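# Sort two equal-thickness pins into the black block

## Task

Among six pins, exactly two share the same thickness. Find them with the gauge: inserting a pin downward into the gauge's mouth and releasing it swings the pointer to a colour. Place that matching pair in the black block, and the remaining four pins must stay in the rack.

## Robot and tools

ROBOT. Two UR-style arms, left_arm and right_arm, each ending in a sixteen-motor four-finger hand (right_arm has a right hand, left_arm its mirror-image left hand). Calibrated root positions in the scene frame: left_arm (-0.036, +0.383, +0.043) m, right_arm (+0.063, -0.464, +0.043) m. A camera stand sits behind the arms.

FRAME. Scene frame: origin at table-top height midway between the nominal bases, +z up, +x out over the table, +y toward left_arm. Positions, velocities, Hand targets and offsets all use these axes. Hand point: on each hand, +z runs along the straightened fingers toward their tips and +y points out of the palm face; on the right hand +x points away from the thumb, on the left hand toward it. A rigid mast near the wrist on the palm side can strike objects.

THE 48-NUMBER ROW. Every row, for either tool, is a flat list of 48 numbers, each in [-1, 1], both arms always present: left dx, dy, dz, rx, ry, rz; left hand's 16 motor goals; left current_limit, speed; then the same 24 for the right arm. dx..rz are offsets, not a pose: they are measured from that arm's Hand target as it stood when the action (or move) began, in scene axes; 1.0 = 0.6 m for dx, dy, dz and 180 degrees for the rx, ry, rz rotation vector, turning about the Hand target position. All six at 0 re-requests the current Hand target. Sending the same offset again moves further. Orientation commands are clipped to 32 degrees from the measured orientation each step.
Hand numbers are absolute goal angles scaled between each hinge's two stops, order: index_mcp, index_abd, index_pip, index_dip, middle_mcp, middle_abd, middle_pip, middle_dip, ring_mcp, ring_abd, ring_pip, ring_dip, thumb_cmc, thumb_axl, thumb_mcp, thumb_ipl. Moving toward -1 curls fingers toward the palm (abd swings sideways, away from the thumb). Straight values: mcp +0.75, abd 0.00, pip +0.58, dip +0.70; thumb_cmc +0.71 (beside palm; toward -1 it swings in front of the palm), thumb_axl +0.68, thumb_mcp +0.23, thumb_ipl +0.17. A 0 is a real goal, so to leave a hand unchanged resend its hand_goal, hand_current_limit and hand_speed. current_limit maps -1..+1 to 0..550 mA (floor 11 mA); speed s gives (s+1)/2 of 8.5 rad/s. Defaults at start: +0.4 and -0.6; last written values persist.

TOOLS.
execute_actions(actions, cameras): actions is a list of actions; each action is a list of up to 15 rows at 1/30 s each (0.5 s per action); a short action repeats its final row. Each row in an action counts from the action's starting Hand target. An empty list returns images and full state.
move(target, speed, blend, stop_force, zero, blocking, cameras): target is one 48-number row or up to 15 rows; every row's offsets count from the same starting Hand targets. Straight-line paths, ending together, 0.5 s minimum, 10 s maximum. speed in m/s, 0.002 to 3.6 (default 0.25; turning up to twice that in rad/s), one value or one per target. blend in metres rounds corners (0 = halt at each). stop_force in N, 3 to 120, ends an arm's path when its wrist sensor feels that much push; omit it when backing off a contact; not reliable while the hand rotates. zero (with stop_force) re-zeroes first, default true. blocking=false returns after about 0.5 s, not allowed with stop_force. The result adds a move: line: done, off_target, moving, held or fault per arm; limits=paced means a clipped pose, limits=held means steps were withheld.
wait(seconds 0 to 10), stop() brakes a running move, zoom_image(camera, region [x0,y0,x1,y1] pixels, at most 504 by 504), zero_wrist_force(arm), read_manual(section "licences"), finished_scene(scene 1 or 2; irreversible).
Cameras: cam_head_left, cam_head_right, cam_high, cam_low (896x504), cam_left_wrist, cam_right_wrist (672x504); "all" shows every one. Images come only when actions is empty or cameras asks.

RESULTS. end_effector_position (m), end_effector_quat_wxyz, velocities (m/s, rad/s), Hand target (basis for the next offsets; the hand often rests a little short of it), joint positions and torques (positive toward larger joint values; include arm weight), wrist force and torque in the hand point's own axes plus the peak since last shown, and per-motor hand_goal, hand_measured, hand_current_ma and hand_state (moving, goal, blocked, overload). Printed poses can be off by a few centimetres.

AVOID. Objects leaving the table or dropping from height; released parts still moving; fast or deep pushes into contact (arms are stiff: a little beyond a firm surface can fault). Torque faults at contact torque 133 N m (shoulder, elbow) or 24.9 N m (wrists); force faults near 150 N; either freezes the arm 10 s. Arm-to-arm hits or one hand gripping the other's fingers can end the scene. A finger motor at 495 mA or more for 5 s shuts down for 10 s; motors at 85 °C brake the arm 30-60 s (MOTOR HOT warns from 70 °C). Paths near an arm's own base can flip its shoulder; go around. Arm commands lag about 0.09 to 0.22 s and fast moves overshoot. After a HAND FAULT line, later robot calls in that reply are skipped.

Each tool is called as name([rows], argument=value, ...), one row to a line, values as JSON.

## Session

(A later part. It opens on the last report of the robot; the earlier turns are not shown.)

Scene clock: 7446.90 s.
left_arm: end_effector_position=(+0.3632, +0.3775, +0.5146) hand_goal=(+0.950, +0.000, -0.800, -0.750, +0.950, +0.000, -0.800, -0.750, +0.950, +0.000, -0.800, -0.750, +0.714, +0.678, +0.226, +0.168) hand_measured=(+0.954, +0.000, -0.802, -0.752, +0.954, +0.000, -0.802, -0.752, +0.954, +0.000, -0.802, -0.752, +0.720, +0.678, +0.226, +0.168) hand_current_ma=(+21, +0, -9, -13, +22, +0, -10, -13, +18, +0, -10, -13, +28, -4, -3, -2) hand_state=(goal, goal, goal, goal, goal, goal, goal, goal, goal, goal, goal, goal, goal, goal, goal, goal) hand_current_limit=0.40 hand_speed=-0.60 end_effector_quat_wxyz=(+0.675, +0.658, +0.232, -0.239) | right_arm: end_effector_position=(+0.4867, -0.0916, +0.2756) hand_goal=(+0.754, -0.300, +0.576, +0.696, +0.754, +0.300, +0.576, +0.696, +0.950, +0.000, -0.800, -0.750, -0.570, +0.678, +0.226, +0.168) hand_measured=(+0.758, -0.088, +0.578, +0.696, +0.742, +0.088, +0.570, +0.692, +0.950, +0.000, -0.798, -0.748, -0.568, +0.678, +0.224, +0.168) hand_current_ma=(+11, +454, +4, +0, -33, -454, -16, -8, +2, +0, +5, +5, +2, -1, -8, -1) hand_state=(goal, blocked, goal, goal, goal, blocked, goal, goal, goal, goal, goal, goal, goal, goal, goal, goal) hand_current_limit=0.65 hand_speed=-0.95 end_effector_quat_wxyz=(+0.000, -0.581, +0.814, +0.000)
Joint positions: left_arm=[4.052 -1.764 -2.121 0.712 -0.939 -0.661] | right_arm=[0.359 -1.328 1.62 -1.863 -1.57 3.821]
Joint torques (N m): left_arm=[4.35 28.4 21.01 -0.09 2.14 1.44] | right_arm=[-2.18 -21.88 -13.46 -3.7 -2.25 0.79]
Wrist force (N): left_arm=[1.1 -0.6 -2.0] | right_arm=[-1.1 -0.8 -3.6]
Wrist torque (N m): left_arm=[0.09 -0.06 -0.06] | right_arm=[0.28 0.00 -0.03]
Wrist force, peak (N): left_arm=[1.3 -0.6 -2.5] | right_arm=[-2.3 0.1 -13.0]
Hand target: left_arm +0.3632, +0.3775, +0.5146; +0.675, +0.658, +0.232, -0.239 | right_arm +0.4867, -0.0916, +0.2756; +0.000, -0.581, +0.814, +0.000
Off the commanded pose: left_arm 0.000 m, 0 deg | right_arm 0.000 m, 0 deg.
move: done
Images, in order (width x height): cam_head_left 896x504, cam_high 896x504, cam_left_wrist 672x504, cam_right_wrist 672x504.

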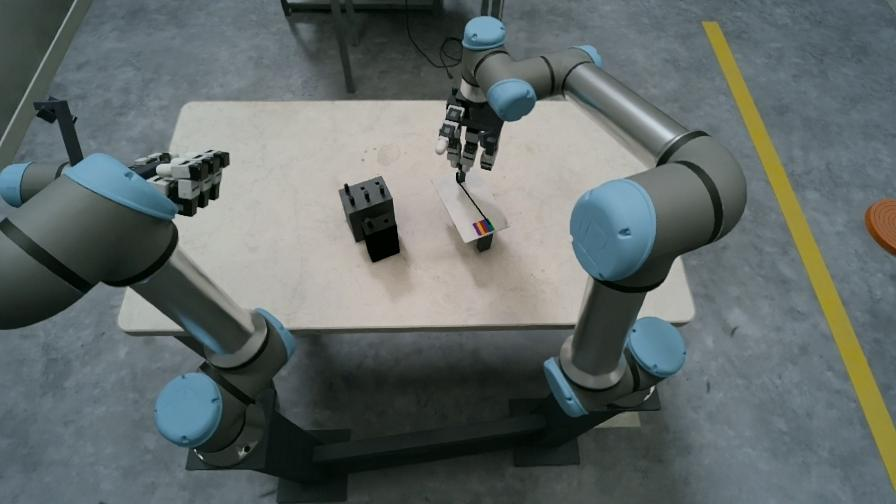

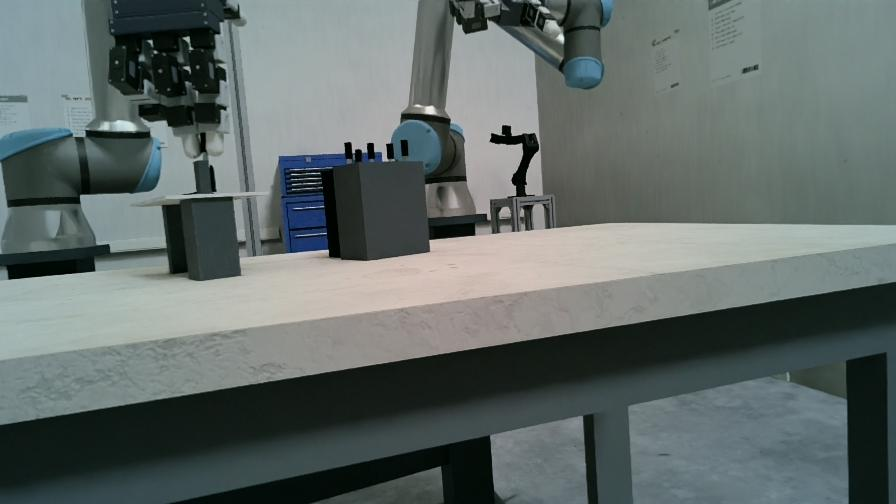

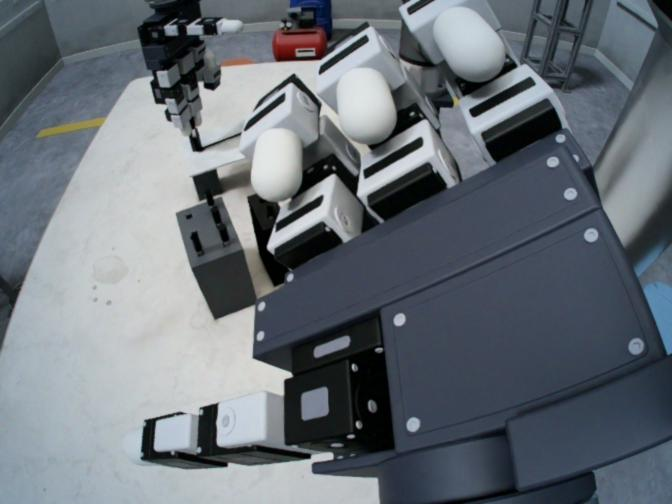

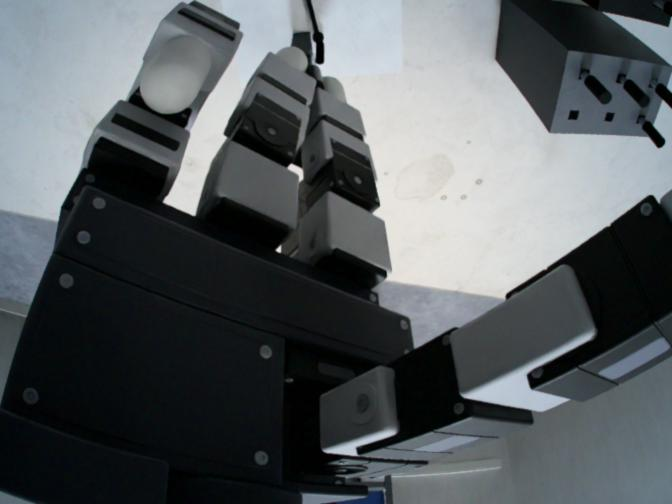

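move(target=[0,0,0,0,0,0, 0.95,0,-0.8,-0.75,0.95,0,-0.8,-0.75,0.95,0,-0.8,-0.75,0.714,0.678,0.226,0.168,0.4,-0.6, 0,0,0.001,0,0,0, 0.754,-0.05,0.576,0.696,0.754,0.05,0.576,0.696,0.95,0,-0.8,-0.75,-0.571,0.678,0.226,0.168,0.5,-0.9], speed=0.01)

move(target=[0,0,0,0,0,0, 0.95,0,-0.8,-0.75,0.95,0,-0.8,-0.75,0.95,0,-0.8,-0.75,0.714,0.678,0.226,0.168,0.4,-0.6, 0,0,0,0,0,0, 0.754,-0.01,0.576,0.696,0.754,0.01,0.576,0.696,0.95,0,-0.8,-0.75,-0.571,0.678,0.226,0.168,0.5,-0.9], speed=0.01, cameras=["cam_right_wrist","cam_head_left","cam_head_right"])

zoom_image(camera="cam_head_left", region=[420, 130, 520, 260])

zoom_image(camera="cam_right_wrist", region=[250, 0, 390, 120])

Scene clock: 7455.30 s.
left_arm: end_effector_position=(+0.3632, +0.3775, +0.5146) hand_goal=(+0.950, +0.000, -0.800, -0.750, +0.950, +0.000, -0.800, -0.750, +0.950, +0.000, -0.800, -0.750, +0.714, +0.678, +0.226, +0.168) hand_measured=(+0.954, +0.000, -0.802, -0.752, +0.954, +0.000, -0.802, -0.752, +0.954, +0.000, -0.802, -0.752, +0.720, +0.678, +0.226, +0.168) hand_current_ma=(+21, +0, -9, -13, +22, +0, -10, -13, +18, +0, -10, -13, +28, -4, -3, -2) hand_state=(goal, goal, goal, goal, goal, goal, goal, goal, goal, goal, goal, goal, goal, goal, goal, goal) hand_current_limit=0.40 hand_speed=-0.60 end_effector_quat_wxyz=(+0.675, +0.658, +0.232, -0.239) | right_arm: end_effector_position=(+0.4867, -0.0916, +0.2761) hand_goal=(+0.754, -0.050, +0.576, +0.696, +0.754, +0.050, +0.576, +0.696, +0.950, +0.000, -0.800, -0.750, -0.570, +0.678, +0.226, +0.168) hand_measured=(+0.756, -0.052, +0.578, +0.696, +0.752, +0.052, +0.574, +0.694, +0.950, +0.000, -0.798, -0.748, -0.568, +0.678, +0.224, +0.168) hand_current_ma=(+2, -5, +4, +0, -5, +5, -4, -4, +2, +0, +5, +5, +2, -1, -8, -1) hand_state=(goal, goal, goal, goal, goal, goal, goal, goal, goal, goal, goal, goal, goal, goal, goal, goal) hand_current_limit=0.50 hand_speed=-0.90 end_effector_quat_wxyz=(+0.000, -0.581, +0.814, +0.000)
Joint positions: left_arm=[4.052 -1.764 -2.121 0.712 -0.939 -0.661] | right_arm=[0.359 -1.328 1.619 -1.862 -1.57 3.821]
Joint torques (N m): left_arm=[4.51 28.94 20.21 -0.11 2.16 1.4] | right_arm=[-2.98 -39.25 -27.08 -1.04 -1.46 0.59]
Wrist force (N): left_arm=[1.0 -0.7 -2.2] | right_arm=[-0.6 -0.4 -1.6]
Wrist torque (N m): left_arm=[0.09 -0.06 -0.07] | right_arm=[0.10 0.09 0.01]
Wrist force, peak (N): left_arm=[1.1 -1.0 -2.5] | right_arm=[-1.2 -0.7 -4.0]
Hand target: left_arm +0.3632, +0.3775, +0.5146; +0.675, +0.658, +0.232, -0.239 | right_arm +0.4867, -0.0916, +0.2762; +0.000, -0.581, +0.814, +0.000
Off the commanded pose: left_arm 0.000 m, 0 deg | right_arm 0.000 m, 0 deg.
move: done

Scene clock: 7455.80 s.
left_arm: end_effector_position=(+0.3632, +0.3775, +0.5146) hand_goal=(+0.950, +0.000, -0.800, -0.750, +0.950, +0.000, -0.800, -0.750, +0.950, +0.000, -0.800, -0.750, +0.714, +0.678, +0.226, +0.168) hand_measured=(+0.954, +0.000, -0.802, -0.752, +0.954, +0.000, -0.802, -0.752, +0.954, +0.000, -0.802, -0.752, +0.720, +0.678, +0.226, +0.168) hand_current_ma=(+21, +0, -9, -13, +22, +0, -10, -13, +18, +0, -10, -13, +28, -4, -3, -2) hand_state=(goal, goal, goal, goal, goal, goal, goal, goal, goal, goal, goal, goal, goal, goal, goal, goal) hand_current_limit=0.40 hand_speed=-0.60 end_effector_quat_wxyz=(+0.675, +0.658, +0.232, -0.239) | right_arm: end_effector_position=(+0.4867, -0.0916, +0.2762) hand_goal=(+0.754, -0.010, +0.576, +0.696, +0.754, +0.010, +0.576, +0.696, +0.950, +0.000, -0.800, -0.750, -0.570, +0.678, +0.226, +0.168) hand_measured=(+0.756, -0.012, +0.578, +0.696, +0.752, +0.030, +0.574, +0.694, +0.950, +0.000, -0.798, -0.748, -0.568, +0.678, +0.224, +0.168) hand_current_ma=(+2, -5, +4, +0, -5, +51, -4, -4, +2, +0, +5, +5, +2, -1, -8, -1) hand_state=(goal, goal, goal, goal, goal, blocked, goal, goal, goal, goal, goal, goal, goal, goal, goal, goal) hand_current_limit=0.50 hand_speed=-0.90 end_effector_quat_wxyz=(+0.000, -0.581, +0.814, +0.000)
Joint positions: left_arm=[4.052 -1.764 -2.121 0.712 -0.939 -0.661] | right_arm=[0.359 -1.328 1.619 -1.862 -1.57 3.821]
Joint torques (N m): left_arm=[3.6 29.37 21.93 -0.05 2.11 1.49] | right_arm=[-2.61 -38.62 -24.84 -1.09 -1.09 0.68]
Wrist force (N): left_arm=[0.9 -0.7 -2.4] | right_arm=[-0.9 0.0 -3.5]
Wrist torque (N m): left_arm=[0.10 -0.05 -0.07] | right_arm=[0.29 0.09 -0.01]
Wrist force, peak (N): left_arm=[1.2 -0.8 -2.4] | right_arm=[-0.8 -0.4 -3.8]
Hand target: left_arm +0.3632, +0.3775, +0.5146; +0.675, +0.658, +0.232, -0.239 | right_arm +0.4867, -0.0916, +0.2762; +0.000, -0.581, +0.814, +0.000
Off the commanded pose: left_arm 0.000 m, 0 deg | right_arm 0.000 m, 0 deg.
move: done
Images, in order (width x height): cam_head_left 896x504, cam_head_right 896x504, cam_right_wrist 672x504.

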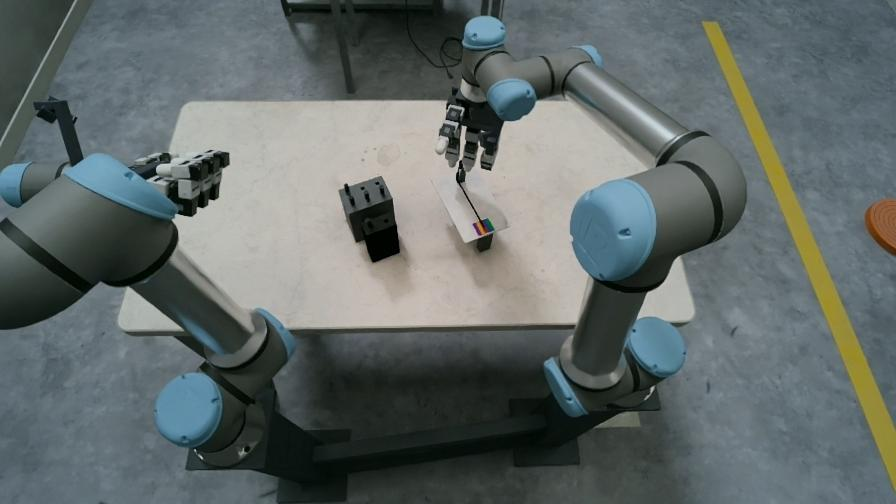

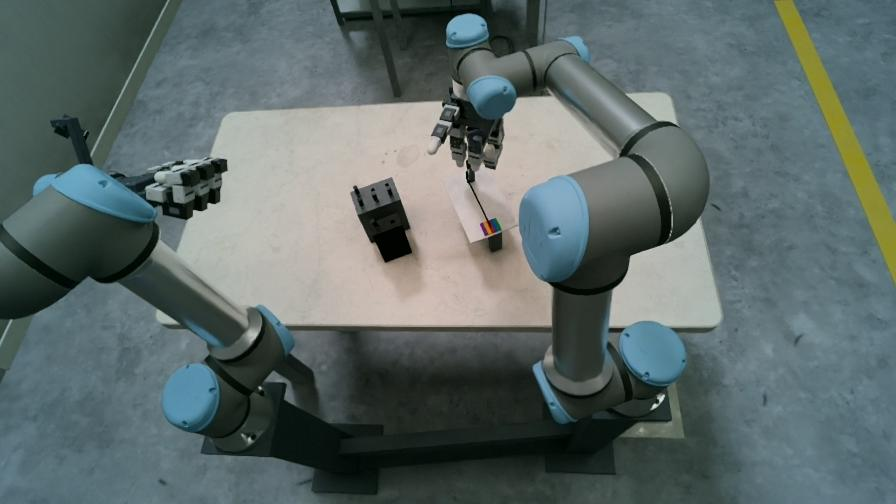

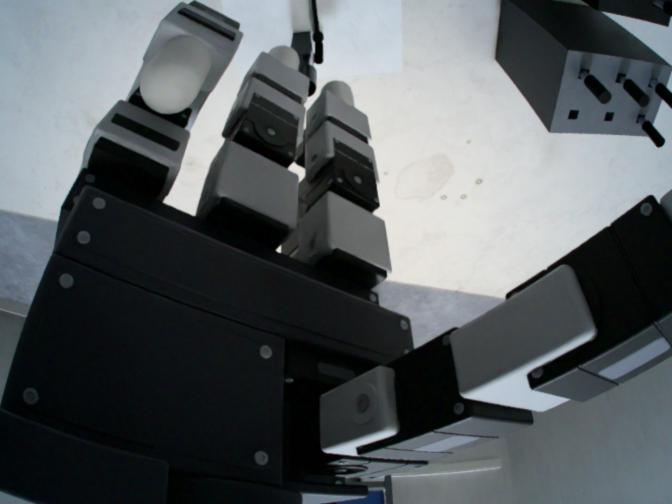

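Scaled by 3.877.

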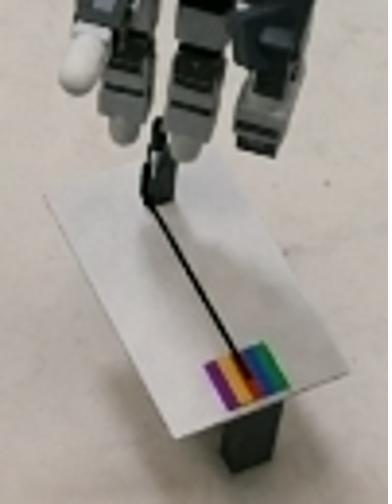

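Scaled by 3.600 from the camera's 672x504 image, which has a finer 960x720 frame.

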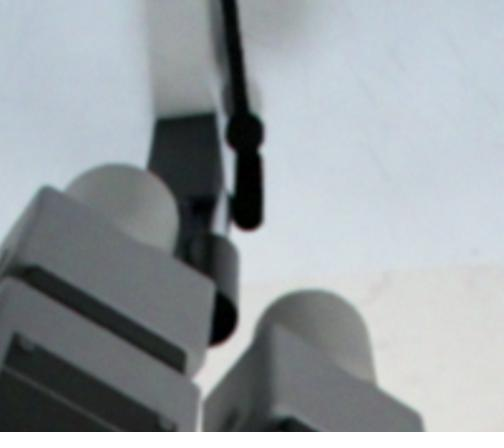

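move(target=[0,0,0,0,0,0, 0.95,0,-0.8,-0.75,0.95,0,-0.8,-0.75,0.95,0,-0.8,-0.75,0.714,0.678,0.226,0.168,0.4,-0.6, 0.0016,-0.0045,0,0,0,0, 0.754,-0.01,0.576,0.696,0.754,0.01,0.576,0.696,0.95,0,-0.8,-0.75,-0.571,0.678,0.226,0.168,0.5,-0.9], speed=0.01, cameras=["cam_right_wrist","cam_head_left","cam_head_right"])

zoom_image(camera="cam_head_left", region=[468, 212, 500, 240])

zoom_image(camera="cam_right_wrist", region=[250, 0, 390, 120])

zoom_image(camera="cam_head_right", region=[472, 210, 508, 242])

Scene clock: 7464.23 s.
left_arm: end_effector_position=(+0.3632, +0.3775, +0.5146) hand_goal=(+0.950, +0.000, -0.800, -0.750, +0.950, +0.000, -0.800, -0.750, +0.950, +0.000, -0.800, -0.750, +0.714, +0.678, +0.226, +0.168) hand_measured=(+0.954, +0.000, -0.802, -0.752, +0.954, +0.000, -0.802, -0.752, +0.954, +0.000, -0.802, -0.752, +0.720, +0.678, +0.226, +0.168) hand_current_ma=(+21, +0, -9, -13, +22, +0, -10, -13, +18, +0, -10, -13, +28, -4, -3, -2) hand_state=(goal, goal, goal, goal, goal, goal, goal, goal, goal, goal, goal, goal, goal, goal, goal, goal) hand_current_limit=0.40 hand_speed=-0.60 end_effector_quat_wxyz=(+0.675, +0.658, +0.232, -0.239) | right_arm: end_effector_position=(+0.4876, -0.0942, +0.2762) hand_goal=(+0.754, -0.010, +0.576, +0.696, +0.754, +0.010, +0.576, +0.696, +0.950, +0.000, -0.800, -0.750, -0.570, +0.678, +0.226, +0.168) hand_measured=(+0.756, -0.012, +0.578, +0.696, +0.752, +0.018, +0.574, +0.694, +0.950, +0.000, -0.798, -0.748, -0.568, +0.678, +0.224, +0.168) hand_current_ma=(+2, -5, +4, +0, -5, +13, -4, -4, +2, +0, +5, +5, +2, -1, -8, -1) hand_state=(goal, goal, goal, goal, goal, moving, goal, goal, goal, goal, goal, goal, goal, goal, goal, goal) hand_current_limit=0.50 hand_speed=-0.90 end_effector_quat_wxyz=(+0.000, -0.581, +0.814, +0.000)
Joint positions: left_arm=[4.052 -1.764 -2.121 0.712 -0.939 -0.661] | right_arm=[0.354 -1.33 1.621 -1.862 -1.57 3.816]
Joint torques (N m): left_arm=[4.05 29.31 21 -0.17 2.11 1.42] | right_arm=[-10.51 -39.37 -14.03 -3.85 -0.46 -1.34]
Wrist force (N): left_arm=[1.1 -0.8 -2.1] | right_arm=[-0.4 0.0 -1.9]
Wrist torque (N m): left_arm=[0.08 -0.08 -0.06] | right_arm=[0.17 0.06 0.03]
Wrist force, peak (N): left_arm=[1.0 -0.9 -2.7] | right_arm=[-0.5 -0.2 -4.1]
Hand target: left_arm +0.3632, +0.3775, +0.5146; +0.675, +0.658, +0.232, -0.239 | right_arm +0.4876, -0.0943, +0.2762; +0.000, -0.581, +0.814, +0.000
Off the commanded pose: left_arm 0.000 m, 0 deg | right_arm 0.000 m, 0 deg.
move: done
Images, in order (width x height): cam_head_left 896x504, cam_head_right 896x504, cam_right_wrist 672x504.

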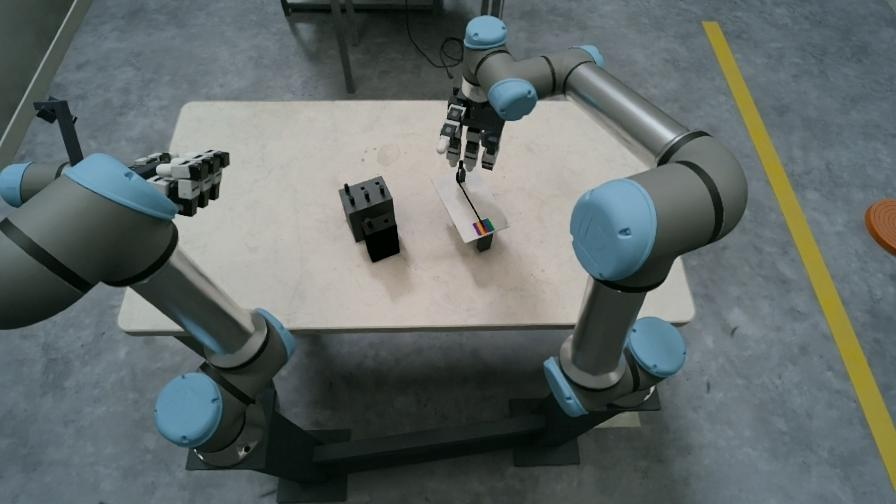

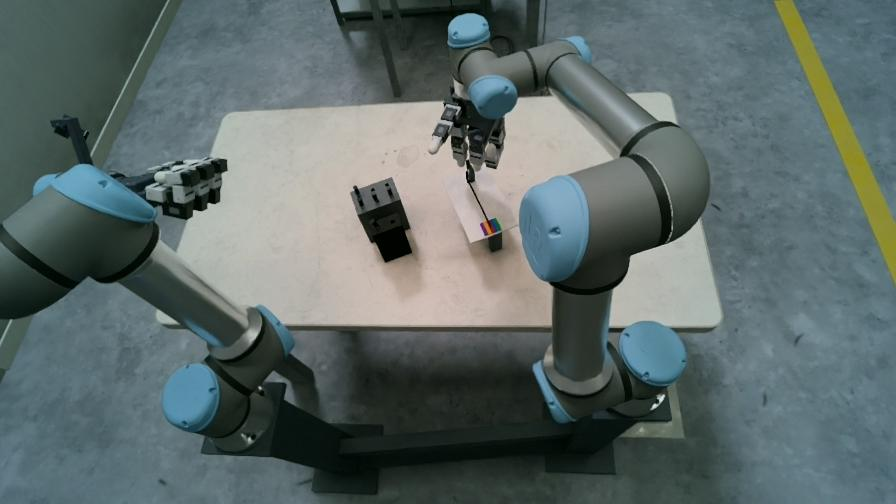

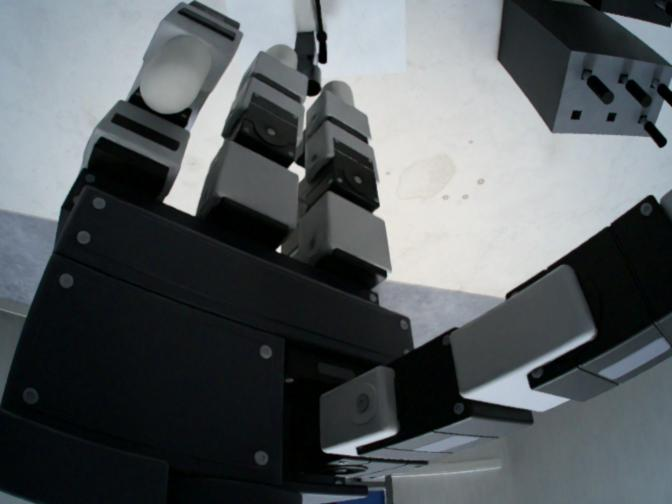

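Scaled by 15.750.

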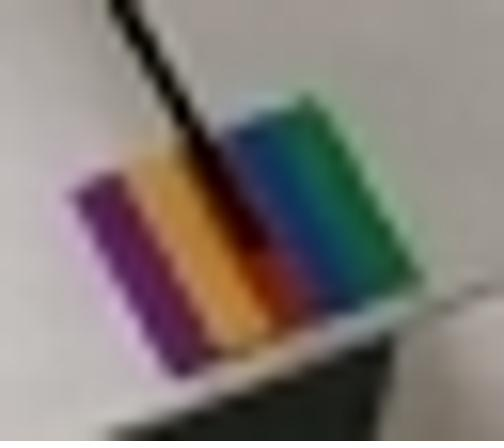

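Scaled by 3.600 from the camera's 672x504 image, which has a finer 960x720 frame.

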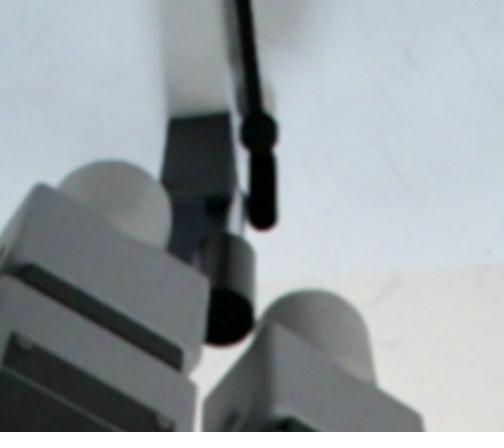

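Scaled by 14.000.

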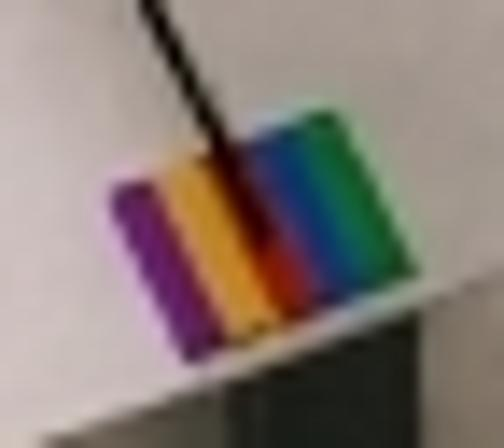

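move(target=[0,0,0,0,0,0, 0.95,0,-0.8,-0.75,0.95,0,-0.8,-0.75,0.95,0,-0.8,-0.75,0.714,0.678,0.226,0.168,0.4,-0.6, 0,0,0.05,0,0,0, 0.754,0.0,0.576,0.696,0.754,0.0,0.576,0.696,0.95,0,-0.8,-0.75,-0.571,0.678,0.226,0.168,0.5,-0.9], speed=0.03, cameras=["cam_right_wrist","cam_head_left","cam_head_right","cam_left_wrist","cam_high"])

zoom_image(camera="cam_head_left", region=[468, 212, 500, 240])

zoom_image(camera="cam_right_wrist", region=[270, 0, 370, 90])

zoom_image(camera="cam_left_wrist", region=[178, 112, 214, 154])

zoom_image(camera="cam_high", region=[180, 110, 240, 210])

Scene clock: 7472.13 s.
left_arm: end_effector_position=(+0.3632, +0.3775, +0.5146) hand_goal=(+0.950, +0.000, -0.800, -0.750, +0.950, +0.000, -0.800, -0.750, +0.950, +0.000, -0.800, -0.750, +0.714, +0.678, +0.226, +0.168) hand_measured=(+0.954, +0.000, -0.802, -0.752, +0.954, +0.000, -0.802, -0.752, +0.954, +0.000, -0.802, -0.752, +0.720, +0.678, +0.226, +0.168) hand_current_ma=(+21, +0, -9, -13, +22, +0, -10, -13, +18, +0, -10, -13, +28, -4, -3, -2) hand_state=(goal, goal, goal, goal, goal, goal, goal, goal, goal, goal, goal, goal, goal, goal, goal, goal) hand_current_limit=0.40 hand_speed=-0.60 end_effector_quat_wxyz=(+0.675, +0.658, +0.232, -0.239) | right_arm: end_effector_position=(+0.4876, -0.0943, +0.3060) hand_goal=(+0.754, +0.000, +0.576, +0.696, +0.754, +0.000, +0.576, +0.696, +0.950, +0.000, -0.800, -0.750, -0.570, +0.678, +0.226, +0.168) hand_measured=(+0.756, -0.002, +0.578, +0.696, +0.752, +0.004, +0.574, +0.694, +0.950, +0.000, -0.798, -0.748, -0.568, +0.678, +0.224, +0.168) hand_current_ma=(+2, -5, +4, +0, -5, +5, -4, -4, +2, +0, +5, +5, +2, -1, -8, -1) hand_state=(goal, goal, goal, goal, goal, goal, goal, goal, goal, goal, goal, goal, goal, goal, goal, goal) hand_current_limit=0.50 hand_speed=-0.90 end_effector_quat_wxyz=(+0.000, -0.581, +0.814, +0.000)
Joint positions: left_arm=[4.052 -1.764 -2.121 0.712 -0.939 -0.661] | right_arm=[0.354 -1.347 1.564 -1.788 -1.57 3.816]
Joint torques (N m): left_arm=[4.3 29.43 21.73 -0.38 2.13 1.58] | right_arm=[-8.64 -39.64 -26.37 -1.09 1.2 -0.62]
Wrist force (N): left_arm=[1.0 -0.6 -2.4] | right_arm=[-0.5 0.1 -1.4]
Wrist torque (N m): left_arm=[0.12 -0.07 -0.07] | right_arm=[0.16 0.06 0.03]
Wrist force, peak (N): left_arm=[1.3 -0.7 -2.4] | right_arm=[-0.8 -0.2 -1.9]
Hand target: left_arm +0.3632, +0.3775, +0.5146; +0.675, +0.658, +0.232, -0.239 | right_arm +0.4876, -0.0943, +0.3062; +0.000, -0.581, +0.814, +0.000
Off the commanded pose: left_arm 0.000 m, 0 deg | right_arm 0.000 m, 0 deg.
move: done
Images, in order (width x height): cam_head_left 896x504, cam_head_right 896x504, cam_high 896x504, cam_left_wrist 672x504, cam_right_wrist 672x504.

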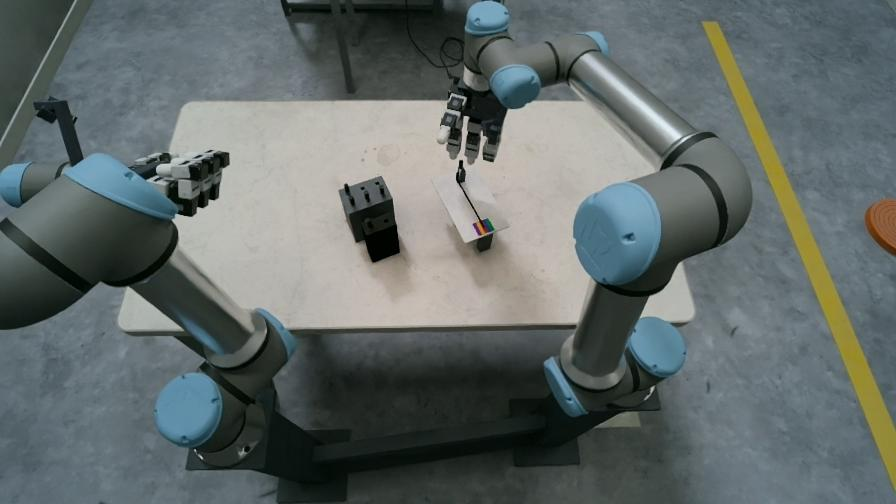

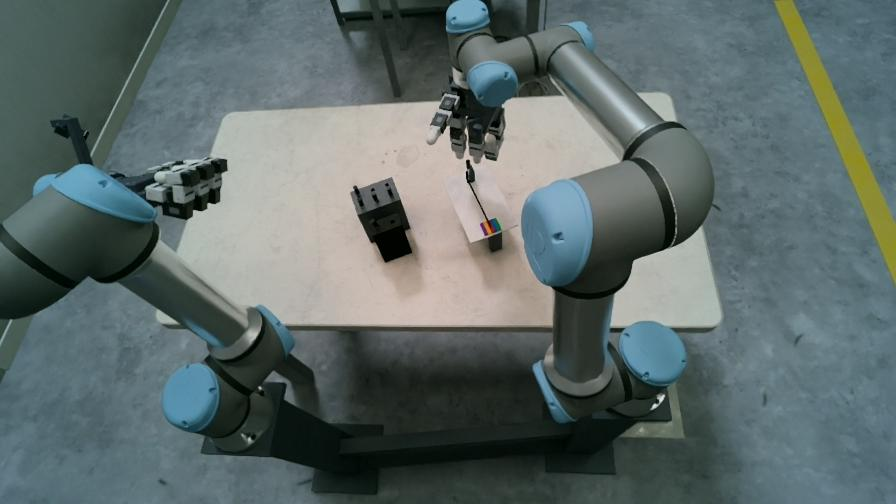

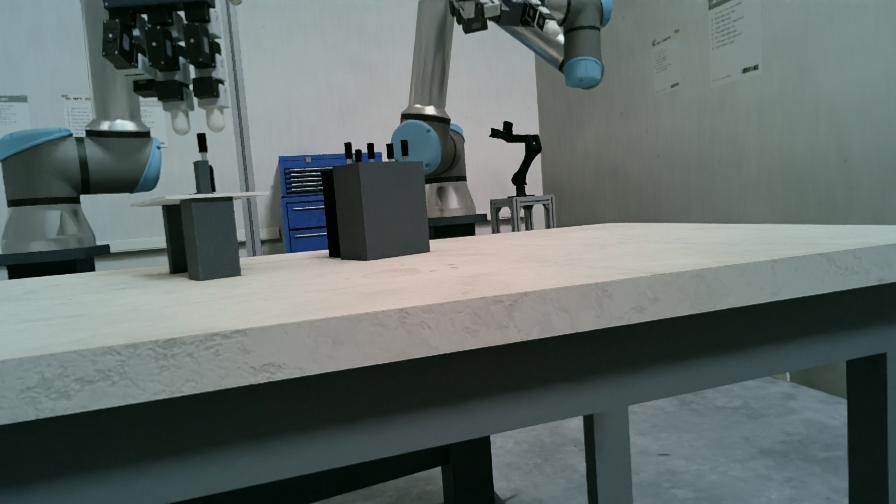

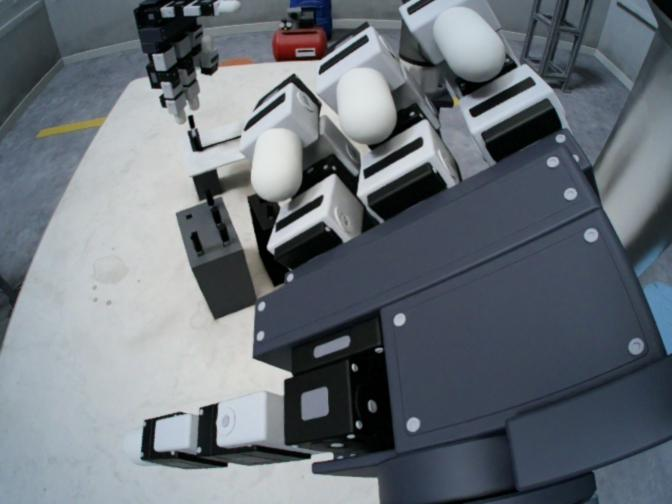

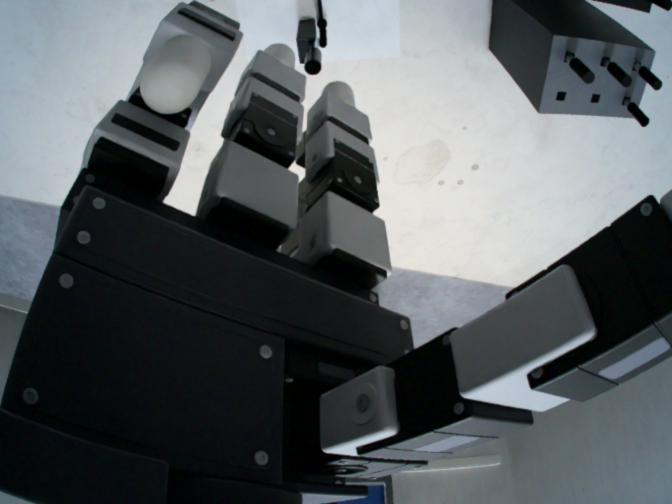

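Scaled by 15.750.

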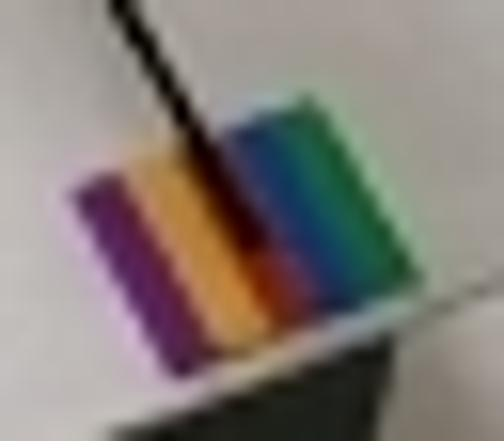

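Scaled by 5.040 from the camera's 672x504 image, which has a finer 960x720 frame.

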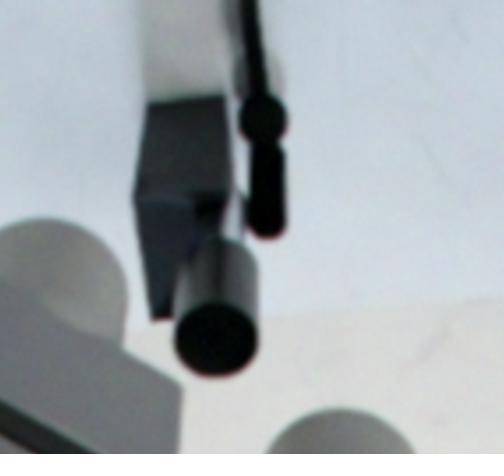

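Scaled by 12.000 from the camera's 672x504 image, which has a finer 960x720 frame.

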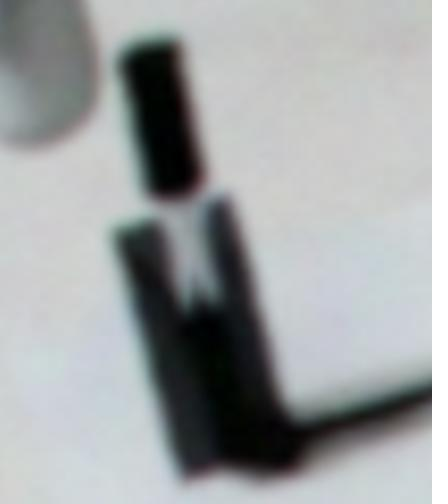

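Scaled by 5.040.

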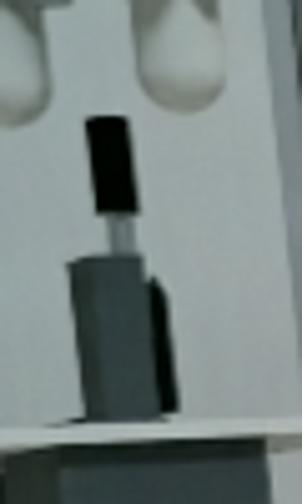

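move(target=[0,0,0,0,0,0, 0.95,0,-0.8,-0.75,0.95,0,-0.8,-0.75,0.95,0,-0.8,-0.75,0.714,0.678,0.226,0.168,0.4,-0.6, -0.0004,0.0021,-0.05,0,0,0, 0.754,0.0,0.576,0.696,0.754,0.0,0.576,0.696,0.95,0,-0.8,-0.75,-0.571,0.678,0.226,0.168,0.5,-0.9], speed=0.03, stop_force=4, cameras=["cam_right_wrist"])

zoom_image(camera="cam_right_wrist", region=[250, 0, 390, 120])

Scene clock: 7489.90 s.
left_arm: end_effector_position=(+0.3632, +0.3775, +0.5146) hand_goal=(+0.950, +0.000, -0.800, -0.750, +0.950, +0.000, -0.800, -0.750, +0.950, +0.000, -0.800, -0.750, +0.714, +0.678, +0.226, +0.168) hand_measured=(+0.954, +0.000, -0.802, -0.752, +0.954, +0.000, -0.802, -0.752, +0.954, +0.000, -0.802, -0.752, +0.720, +0.678, +0.226, +0.168) hand_current_ma=(+21, +0, -9, -13, +22, +0, -10, -13, +18, +0, -10, -13, +28, -4, -3, -2) hand_state=(goal, goal, goal, goal, goal, goal, goal, goal, goal, goal, goal, goal, goal, goal, goal, goal) hand_current_limit=0.40 hand_speed=-0.60 end_effector_quat_wxyz=(+0.675, +0.658, +0.232, -0.239) | right_arm: end_effector_position=(+0.4874, -0.0930, +0.2762) hand_goal=(+0.754, +0.000, +0.576, +0.696, +0.754, +0.000, +0.576, +0.696, +0.950, +0.000, -0.800, -0.750, -0.570, +0.678, +0.226, +0.168) hand_measured=(+0.756, -0.002, +0.578, +0.696, +0.752, +0.004, +0.574, +0.694, +0.950, +0.000, -0.798, -0.748, -0.568, +0.678, +0.224, +0.168) hand_current_ma=(+2, -5, +4, +0, -5, +5, -4, -4, +2, +0, +5, +5, +2, -1, -8, -1) hand_state=(goal, goal, goal, goal, goal, goal, goal, goal, goal, goal, goal, goal, goal, goal, goal, goal) hand_current_limit=0.50 hand_speed=-0.90 end_effector_quat_wxyz=(+0.000, -0.581, +0.814, +0.000)
Joint positions: left_arm=[4.052 -1.764 -2.121 0.712 -0.939 -0.661] | right_arm=[0.356 -1.328 1.619 -1.862 -1.57 3.818]
Joint torques (N m): left_arm=[4.15 28.41 20.83 -0.43 2.44 1.49] | right_arm=[12.06 -24.08 -14.53 -3.87 0.24 1.16]
Wrist force (N): left_arm=[0.7 -0.9 -2.1] | right_arm=[-0.5 -0.4 -1.5]
Wrist torque (N m): left_arm=[0.05 -0.02 -0.08] | right_arm=[0.10 0.07 -0.11]
Wrist force, peak (N): left_arm=[1.0 -0.9 -2.5] | right_arm=[-0.5 -0.5 -1.9]
Hand target: left_arm +0.3632, +0.3775, +0.5146; +0.675, +0.658, +0.232, -0.239 | right_arm +0.4874, -0.0930, +0.2762; +0.000, -0.581, +0.814, +0.000
Off the commanded pose: left_arm 0.000 m, 0 deg | right_arm 0.000 m, 0 deg.
move: done
Images, in order (width x height): cam_right_wrist 672x504.

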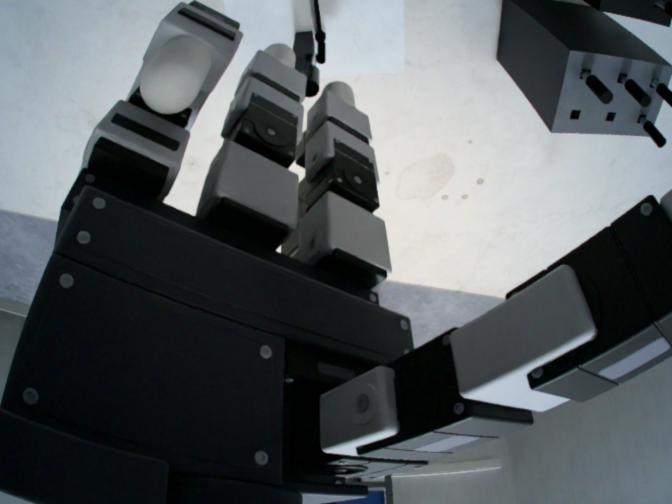

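Scaled by 3.600 from the camera's 672x504 image, which has a finer 960x720 frame.

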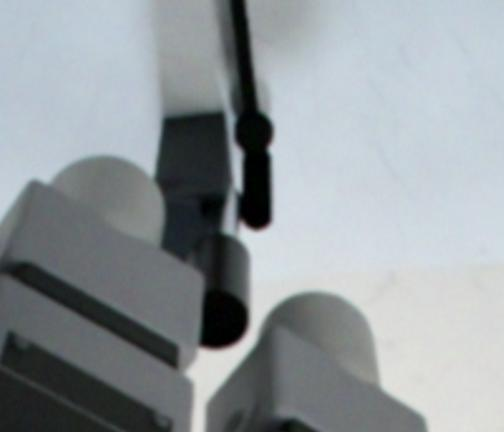

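move(target=[0,0,0,0,0,0, 0.95,0,-0.8,-0.75,0.95,0,-0.8,-0.75,0.95,0,-0.8,-0.75,0.714,0.678,0.226,0.168,0.4,-0.6, -0.0007,0.0019,0,0,0,0, 0.754,-0.02,0.576,0.696,0.754,0.02,0.576,0.696,0.95,0,-0.8,-0.75,-0.571,0.678,0.226,0.168,0.5,-0.9], speed=0.03)

move(target=[0,0,0,0,0,0, 0.95,0,-0.8,-0.75,0.95,0,-0.8,-0.75,0.95,0,-0.8,-0.75,0.714,0.678,0.226,0.168,0.4,-0.6, 0,0,0,0,0,0, 0.754,-0.3,0.576,0.696,0.754,0.3,0.576,0.696,0.95,0,-0.8,-0.75,-0.571,0.678,0.226,0.168,0.65,-0.95], speed=0.03)

wait(seconds=0.7, cameras=["cam_right_wrist"])

zoom_image(camera="cam_right_wrist", region=[250, 0, 390, 120])

Scene clock: 7498.90 s.
left_arm: end_effector_position=(+0.3632, +0.3775, +0.5146) hand_goal=(+0.950, +0.000, -0.800, -0.750, +0.950, +0.000, -0.800, -0.750, +0.950, +0.000, -0.800, -0.750, +0.714, +0.678, +0.226, +0.168) hand_measured=(+0.954, +0.000, -0.802, -0.752, +0.954, +0.000, -0.802, -0.752, +0.954, +0.000, -0.802, -0.752, +0.720, +0.678, +0.226, +0.168) hand_current_ma=(+21, +0, -9, -13, +22, +0, -10, -13, +18, +0, -10, -13, +28, -4, -3, -2) hand_state=(goal, goal, goal, goal, goal, goal, goal, goal, goal, goal, goal, goal, goal, goal, goal, goal) hand_current_limit=0.40 hand_speed=-0.60 end_effector_quat_wxyz=(+0.675, +0.658, +0.232, -0.239) | right_arm: end_effector_position=(+0.4870, -0.0919, +0.2762) hand_goal=(+0.754, -0.020, +0.576, +0.696, +0.754, +0.020, +0.576, +0.696, +0.950, +0.000, -0.800, -0.750, -0.570, +0.678, +0.226, +0.168) hand_measured=(+0.756, -0.016, +0.578, +0.696, +0.752, +0.016, +0.574, +0.694, +0.950, +0.000, -0.798, -0.748, -0.568, +0.678, +0.224, +0.168) hand_current_ma=(+2, +5, +4, +0, -5, -7, -4, -4, +2, +0, +5, +5, +2, -1, -8, -1) hand_state=(goal, goal, goal, goal, goal, goal, goal, goal, goal, goal, goal, goal, goal, goal, goal, goal) hand_current_limit=0.50 hand_speed=-0.90 end_effector_quat_wxyz=(+0.000, -0.581, +0.814, +0.000)
Joint positions: left_arm=[4.052 -1.764 -2.121 0.712 -0.939 -0.661] | right_arm=[0.358 -1.328 1.618 -1.862 -1.57 3.82]
Joint torques (N m): left_arm=[3.69 28.74 21.3 -0.42 2.22 1.42] | right_arm=[9.88 -23.46 -26.6 -1.57 2.02 1.15]
Wrist force (N): left_arm=[0.9 -0.8 -2.2] | right_arm=[-0.7 -0.3 -1.5]
Wrist torque (N m): left_arm=[0.08 -0.05 -0.08] | right_arm=[0.10 0.11 -0.14]
Wrist force, peak (N): left_arm=[0.8 -0.9 -2.6] | right_arm=[-0.8 -0.3 -2.0]
Hand target: left_arm +0.3632, +0.3775, +0.5146; +0.675, +0.658, +0.232, -0.239 | right_arm +0.4870, -0.0919, +0.2762; +0.000, -0.581, +0.814, +0.000
Off the commanded pose: left_arm 0.000 m, 0 deg | right_arm 0.000 m, 0 deg.
move: done

Scene clock: 7499.43 s.
left_arm: end_effector_position=(+0.3632, +0.3775, +0.5146) hand_goal=(+0.950, +0.000, -0.800, -0.750, +0.950, +0.000, -0.800, -0.750, +0.950, +0.000, -0.800, -0.750, +0.714, +0.678, +0.226, +0.168) hand_measured=(+0.954, +0.000, -0.802, -0.752, +0.954, +0.000, -0.802, -0.752, +0.954, +0.000, -0.802, -0.752, +0.720, +0.678, +0.226, +0.168) hand_current_ma=(+21, +0, -9, -13, +22, +0, -10, -13, +18, +0, -10, -13, +28, -4, -3, -2) hand_state=(goal, goal, goal, goal, goal, goal, goal, goal, goal, goal, goal, goal, goal, goal, goal, goal) hand_current_limit=0.40 hand_speed=-0.60 end_effector_quat_wxyz=(+0.675, +0.658, +0.232, -0.239) | right_arm: end_effector_position=(+0.4870, -0.0919, +0.2762) hand_goal=(+0.754, -0.300, +0.576, +0.696, +0.754, +0.300, +0.576, +0.696, +0.950, +0.000, -0.800, -0.750, -0.570, +0.678, +0.226, +0.168) hand_measured=(+0.754, -0.074, +0.578, +0.696, +0.752, +0.076, +0.574, +0.694, +0.950, +0.000, -0.798, -0.748, -0.568, +0.678, +0.224, +0.168) hand_current_ma=(+0, +133, +3, +0, -5, -125, -4, -4, +2, +0, +5, +5, +2, -1, -8, -1) hand_state=(goal, moving, goal, goal, goal, moving, goal, goal, goal, goal, goal, goal, goal, goal, goal, goal) hand_current_limit=0.65 hand_speed=-0.95 end_effector_quat_wxyz=(+0.000, -0.581, +0.814, +0.000)
Joint positions: left_arm=[4.052 -1.764 -2.121 0.712 -0.939 -0.661] | right_arm=[0.358 -1.328 1.618 -1.862 -1.57 3.82]
Joint torques (N m): left_arm=[4.07 28.52 21.63 -0.24 2.24 1.48] | right_arm=[10.8 -23.48 -26.44 -1.06 1.81 1.12]
Wrist force (N): left_arm=[1.1 -0.6 -2.0] | right_arm=[-0.8 -0.3 -1.2]
Wrist torque (N m): left_arm=[0.09 -0.06 -0.07] | right_arm=[0.08 0.08 -0.14]
Wrist force, peak (N): left_arm=[1.1 -0.7 -2.4] | right_arm=[-0.5 -0.4 -2.4]
Hand target: left_arm +0.3632, +0.3775, +0.5146; +0.675, +0.658, +0.232, -0.239 | right_arm +0.4870, -0.0919, +0.2762; +0.000, -0.581, +0.814, +0.000
Off the commanded pose: left_arm 0.000 m, 0 deg | right_arm 0.000 m, 0 deg.
move: done

Scene clock: 7500.13 s.
left_arm: end_effector_position=(+0.3632, +0.3775, +0.5146) hand_goal=(+0.950, +0.000, -0.800, -0.750, +0.950, +0.000, -0.800, -0.750, +0.950, +0.000, -0.800, -0.750, +0.714, +0.678, +0.226, +0.168) hand_measured=(+0.954, +0.000, -0.802, -0.752, +0.954, +0.000, -0.802, -0.752, +0.954, +0.000, -0.802, -0.752, +0.720, +0.678, +0.226, +0.168) hand_current_ma=(+21, +0, -9, -13, +22, +0, -10, -13, +18, +0, -10, -13, +28, -4, -3, -2) hand_state=(goal, goal, goal, goal, goal, goal, goal, goal, goal, goal, goal, goal, goal, goal, goal, goal) hand_current_limit=0.40 hand_speed=-0.60 end_effector_quat_wxyz=(+0.675, +0.658, +0.232, -0.239) | right_arm: end_effector_position=(+0.4870, -0.0919, +0.2762) hand_goal=(+0.754, -0.300, +0.576, +0.696, +0.754, +0.300, +0.576, +0.696, +0.950, +0.000, -0.800, -0.750, -0.570, +0.678, +0.226, +0.168) hand_measured=(+0.754, -0.080, +0.578, +0.696, +0.752, +0.082, +0.574, +0.694, +0.950, +0.000, -0.798, -0.748, -0.568, +0.678, +0.224, +0.168) hand_current_ma=(+0, +454, +3, +0, -5, -454, -4, -4, +2, +0, +5, +5, +2, -1, -8, -1) hand_state=(goal, blocked, goal, goal, goal, blocked, goal, goal, goal, goal, goal, goal, goal, goal, goal, goal) hand_current_limit=0.65 hand_speed=-0.95 end_effector_quat_wxyz=(+0.000, -0.581, +0.814, +0.000)
Joint positions: left_arm=[4.052 -1.764 -2.121 0.712 -0.939 -0.661] | right_arm=[0.358 -1.328 1.618 -1.862 -1.57 3.82]
Joint torques (N m): left_arm=[3.65 28.87 21.74 -0.42 2.11 1.59] | right_arm=[11.35 -24.92 -25.64 -1.47 1.74 0.92]
Wrist force (N): left_arm=[1.1 -0.7 -2.3] | right_arm=[-0.6 0.0 -0.5]
Wrist torque (N m): left_arm=[0.10 -0.08 -0.06] | right_arm=[0.04 0.04 -0.12]
Wrist force, peak (N): left_arm=[1.2 -0.9 -2.6] | right_arm=[-0.9 -0.3 -1.1]
Hand target: left_arm +0.3632, +0.3775, +0.5146; +0.675, +0.658, +0.232, -0.239 | right_arm +0.4870, -0.0919, +0.2762; +0.000, -0.581, +0.814, +0.000
Off the commanded pose: left_arm 0.000 m, 0 deg | right_arm 0.000 m, 0 deg.
wait: 0.70 s; at rest by 0.17 s
Images, in order (width x height): cam_right_wrist 672x504.

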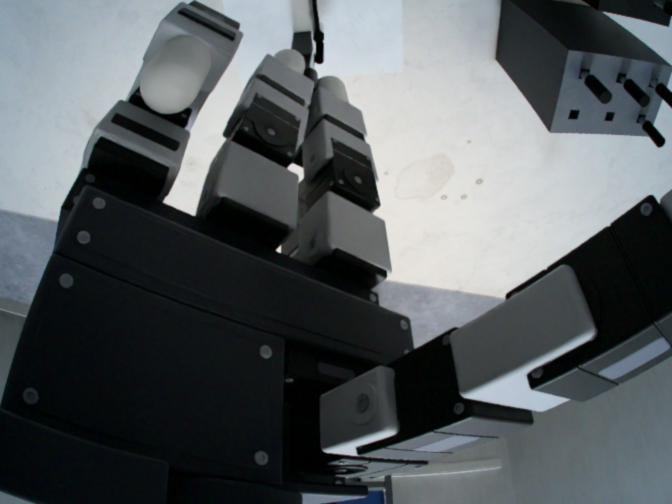

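Scaled by 3.600 from the camera's 672x504 image, which has a finer 960x720 frame.

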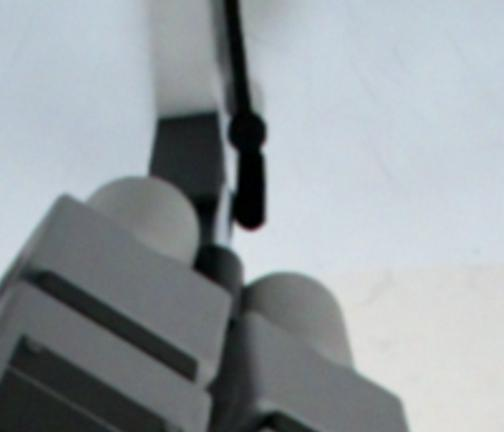

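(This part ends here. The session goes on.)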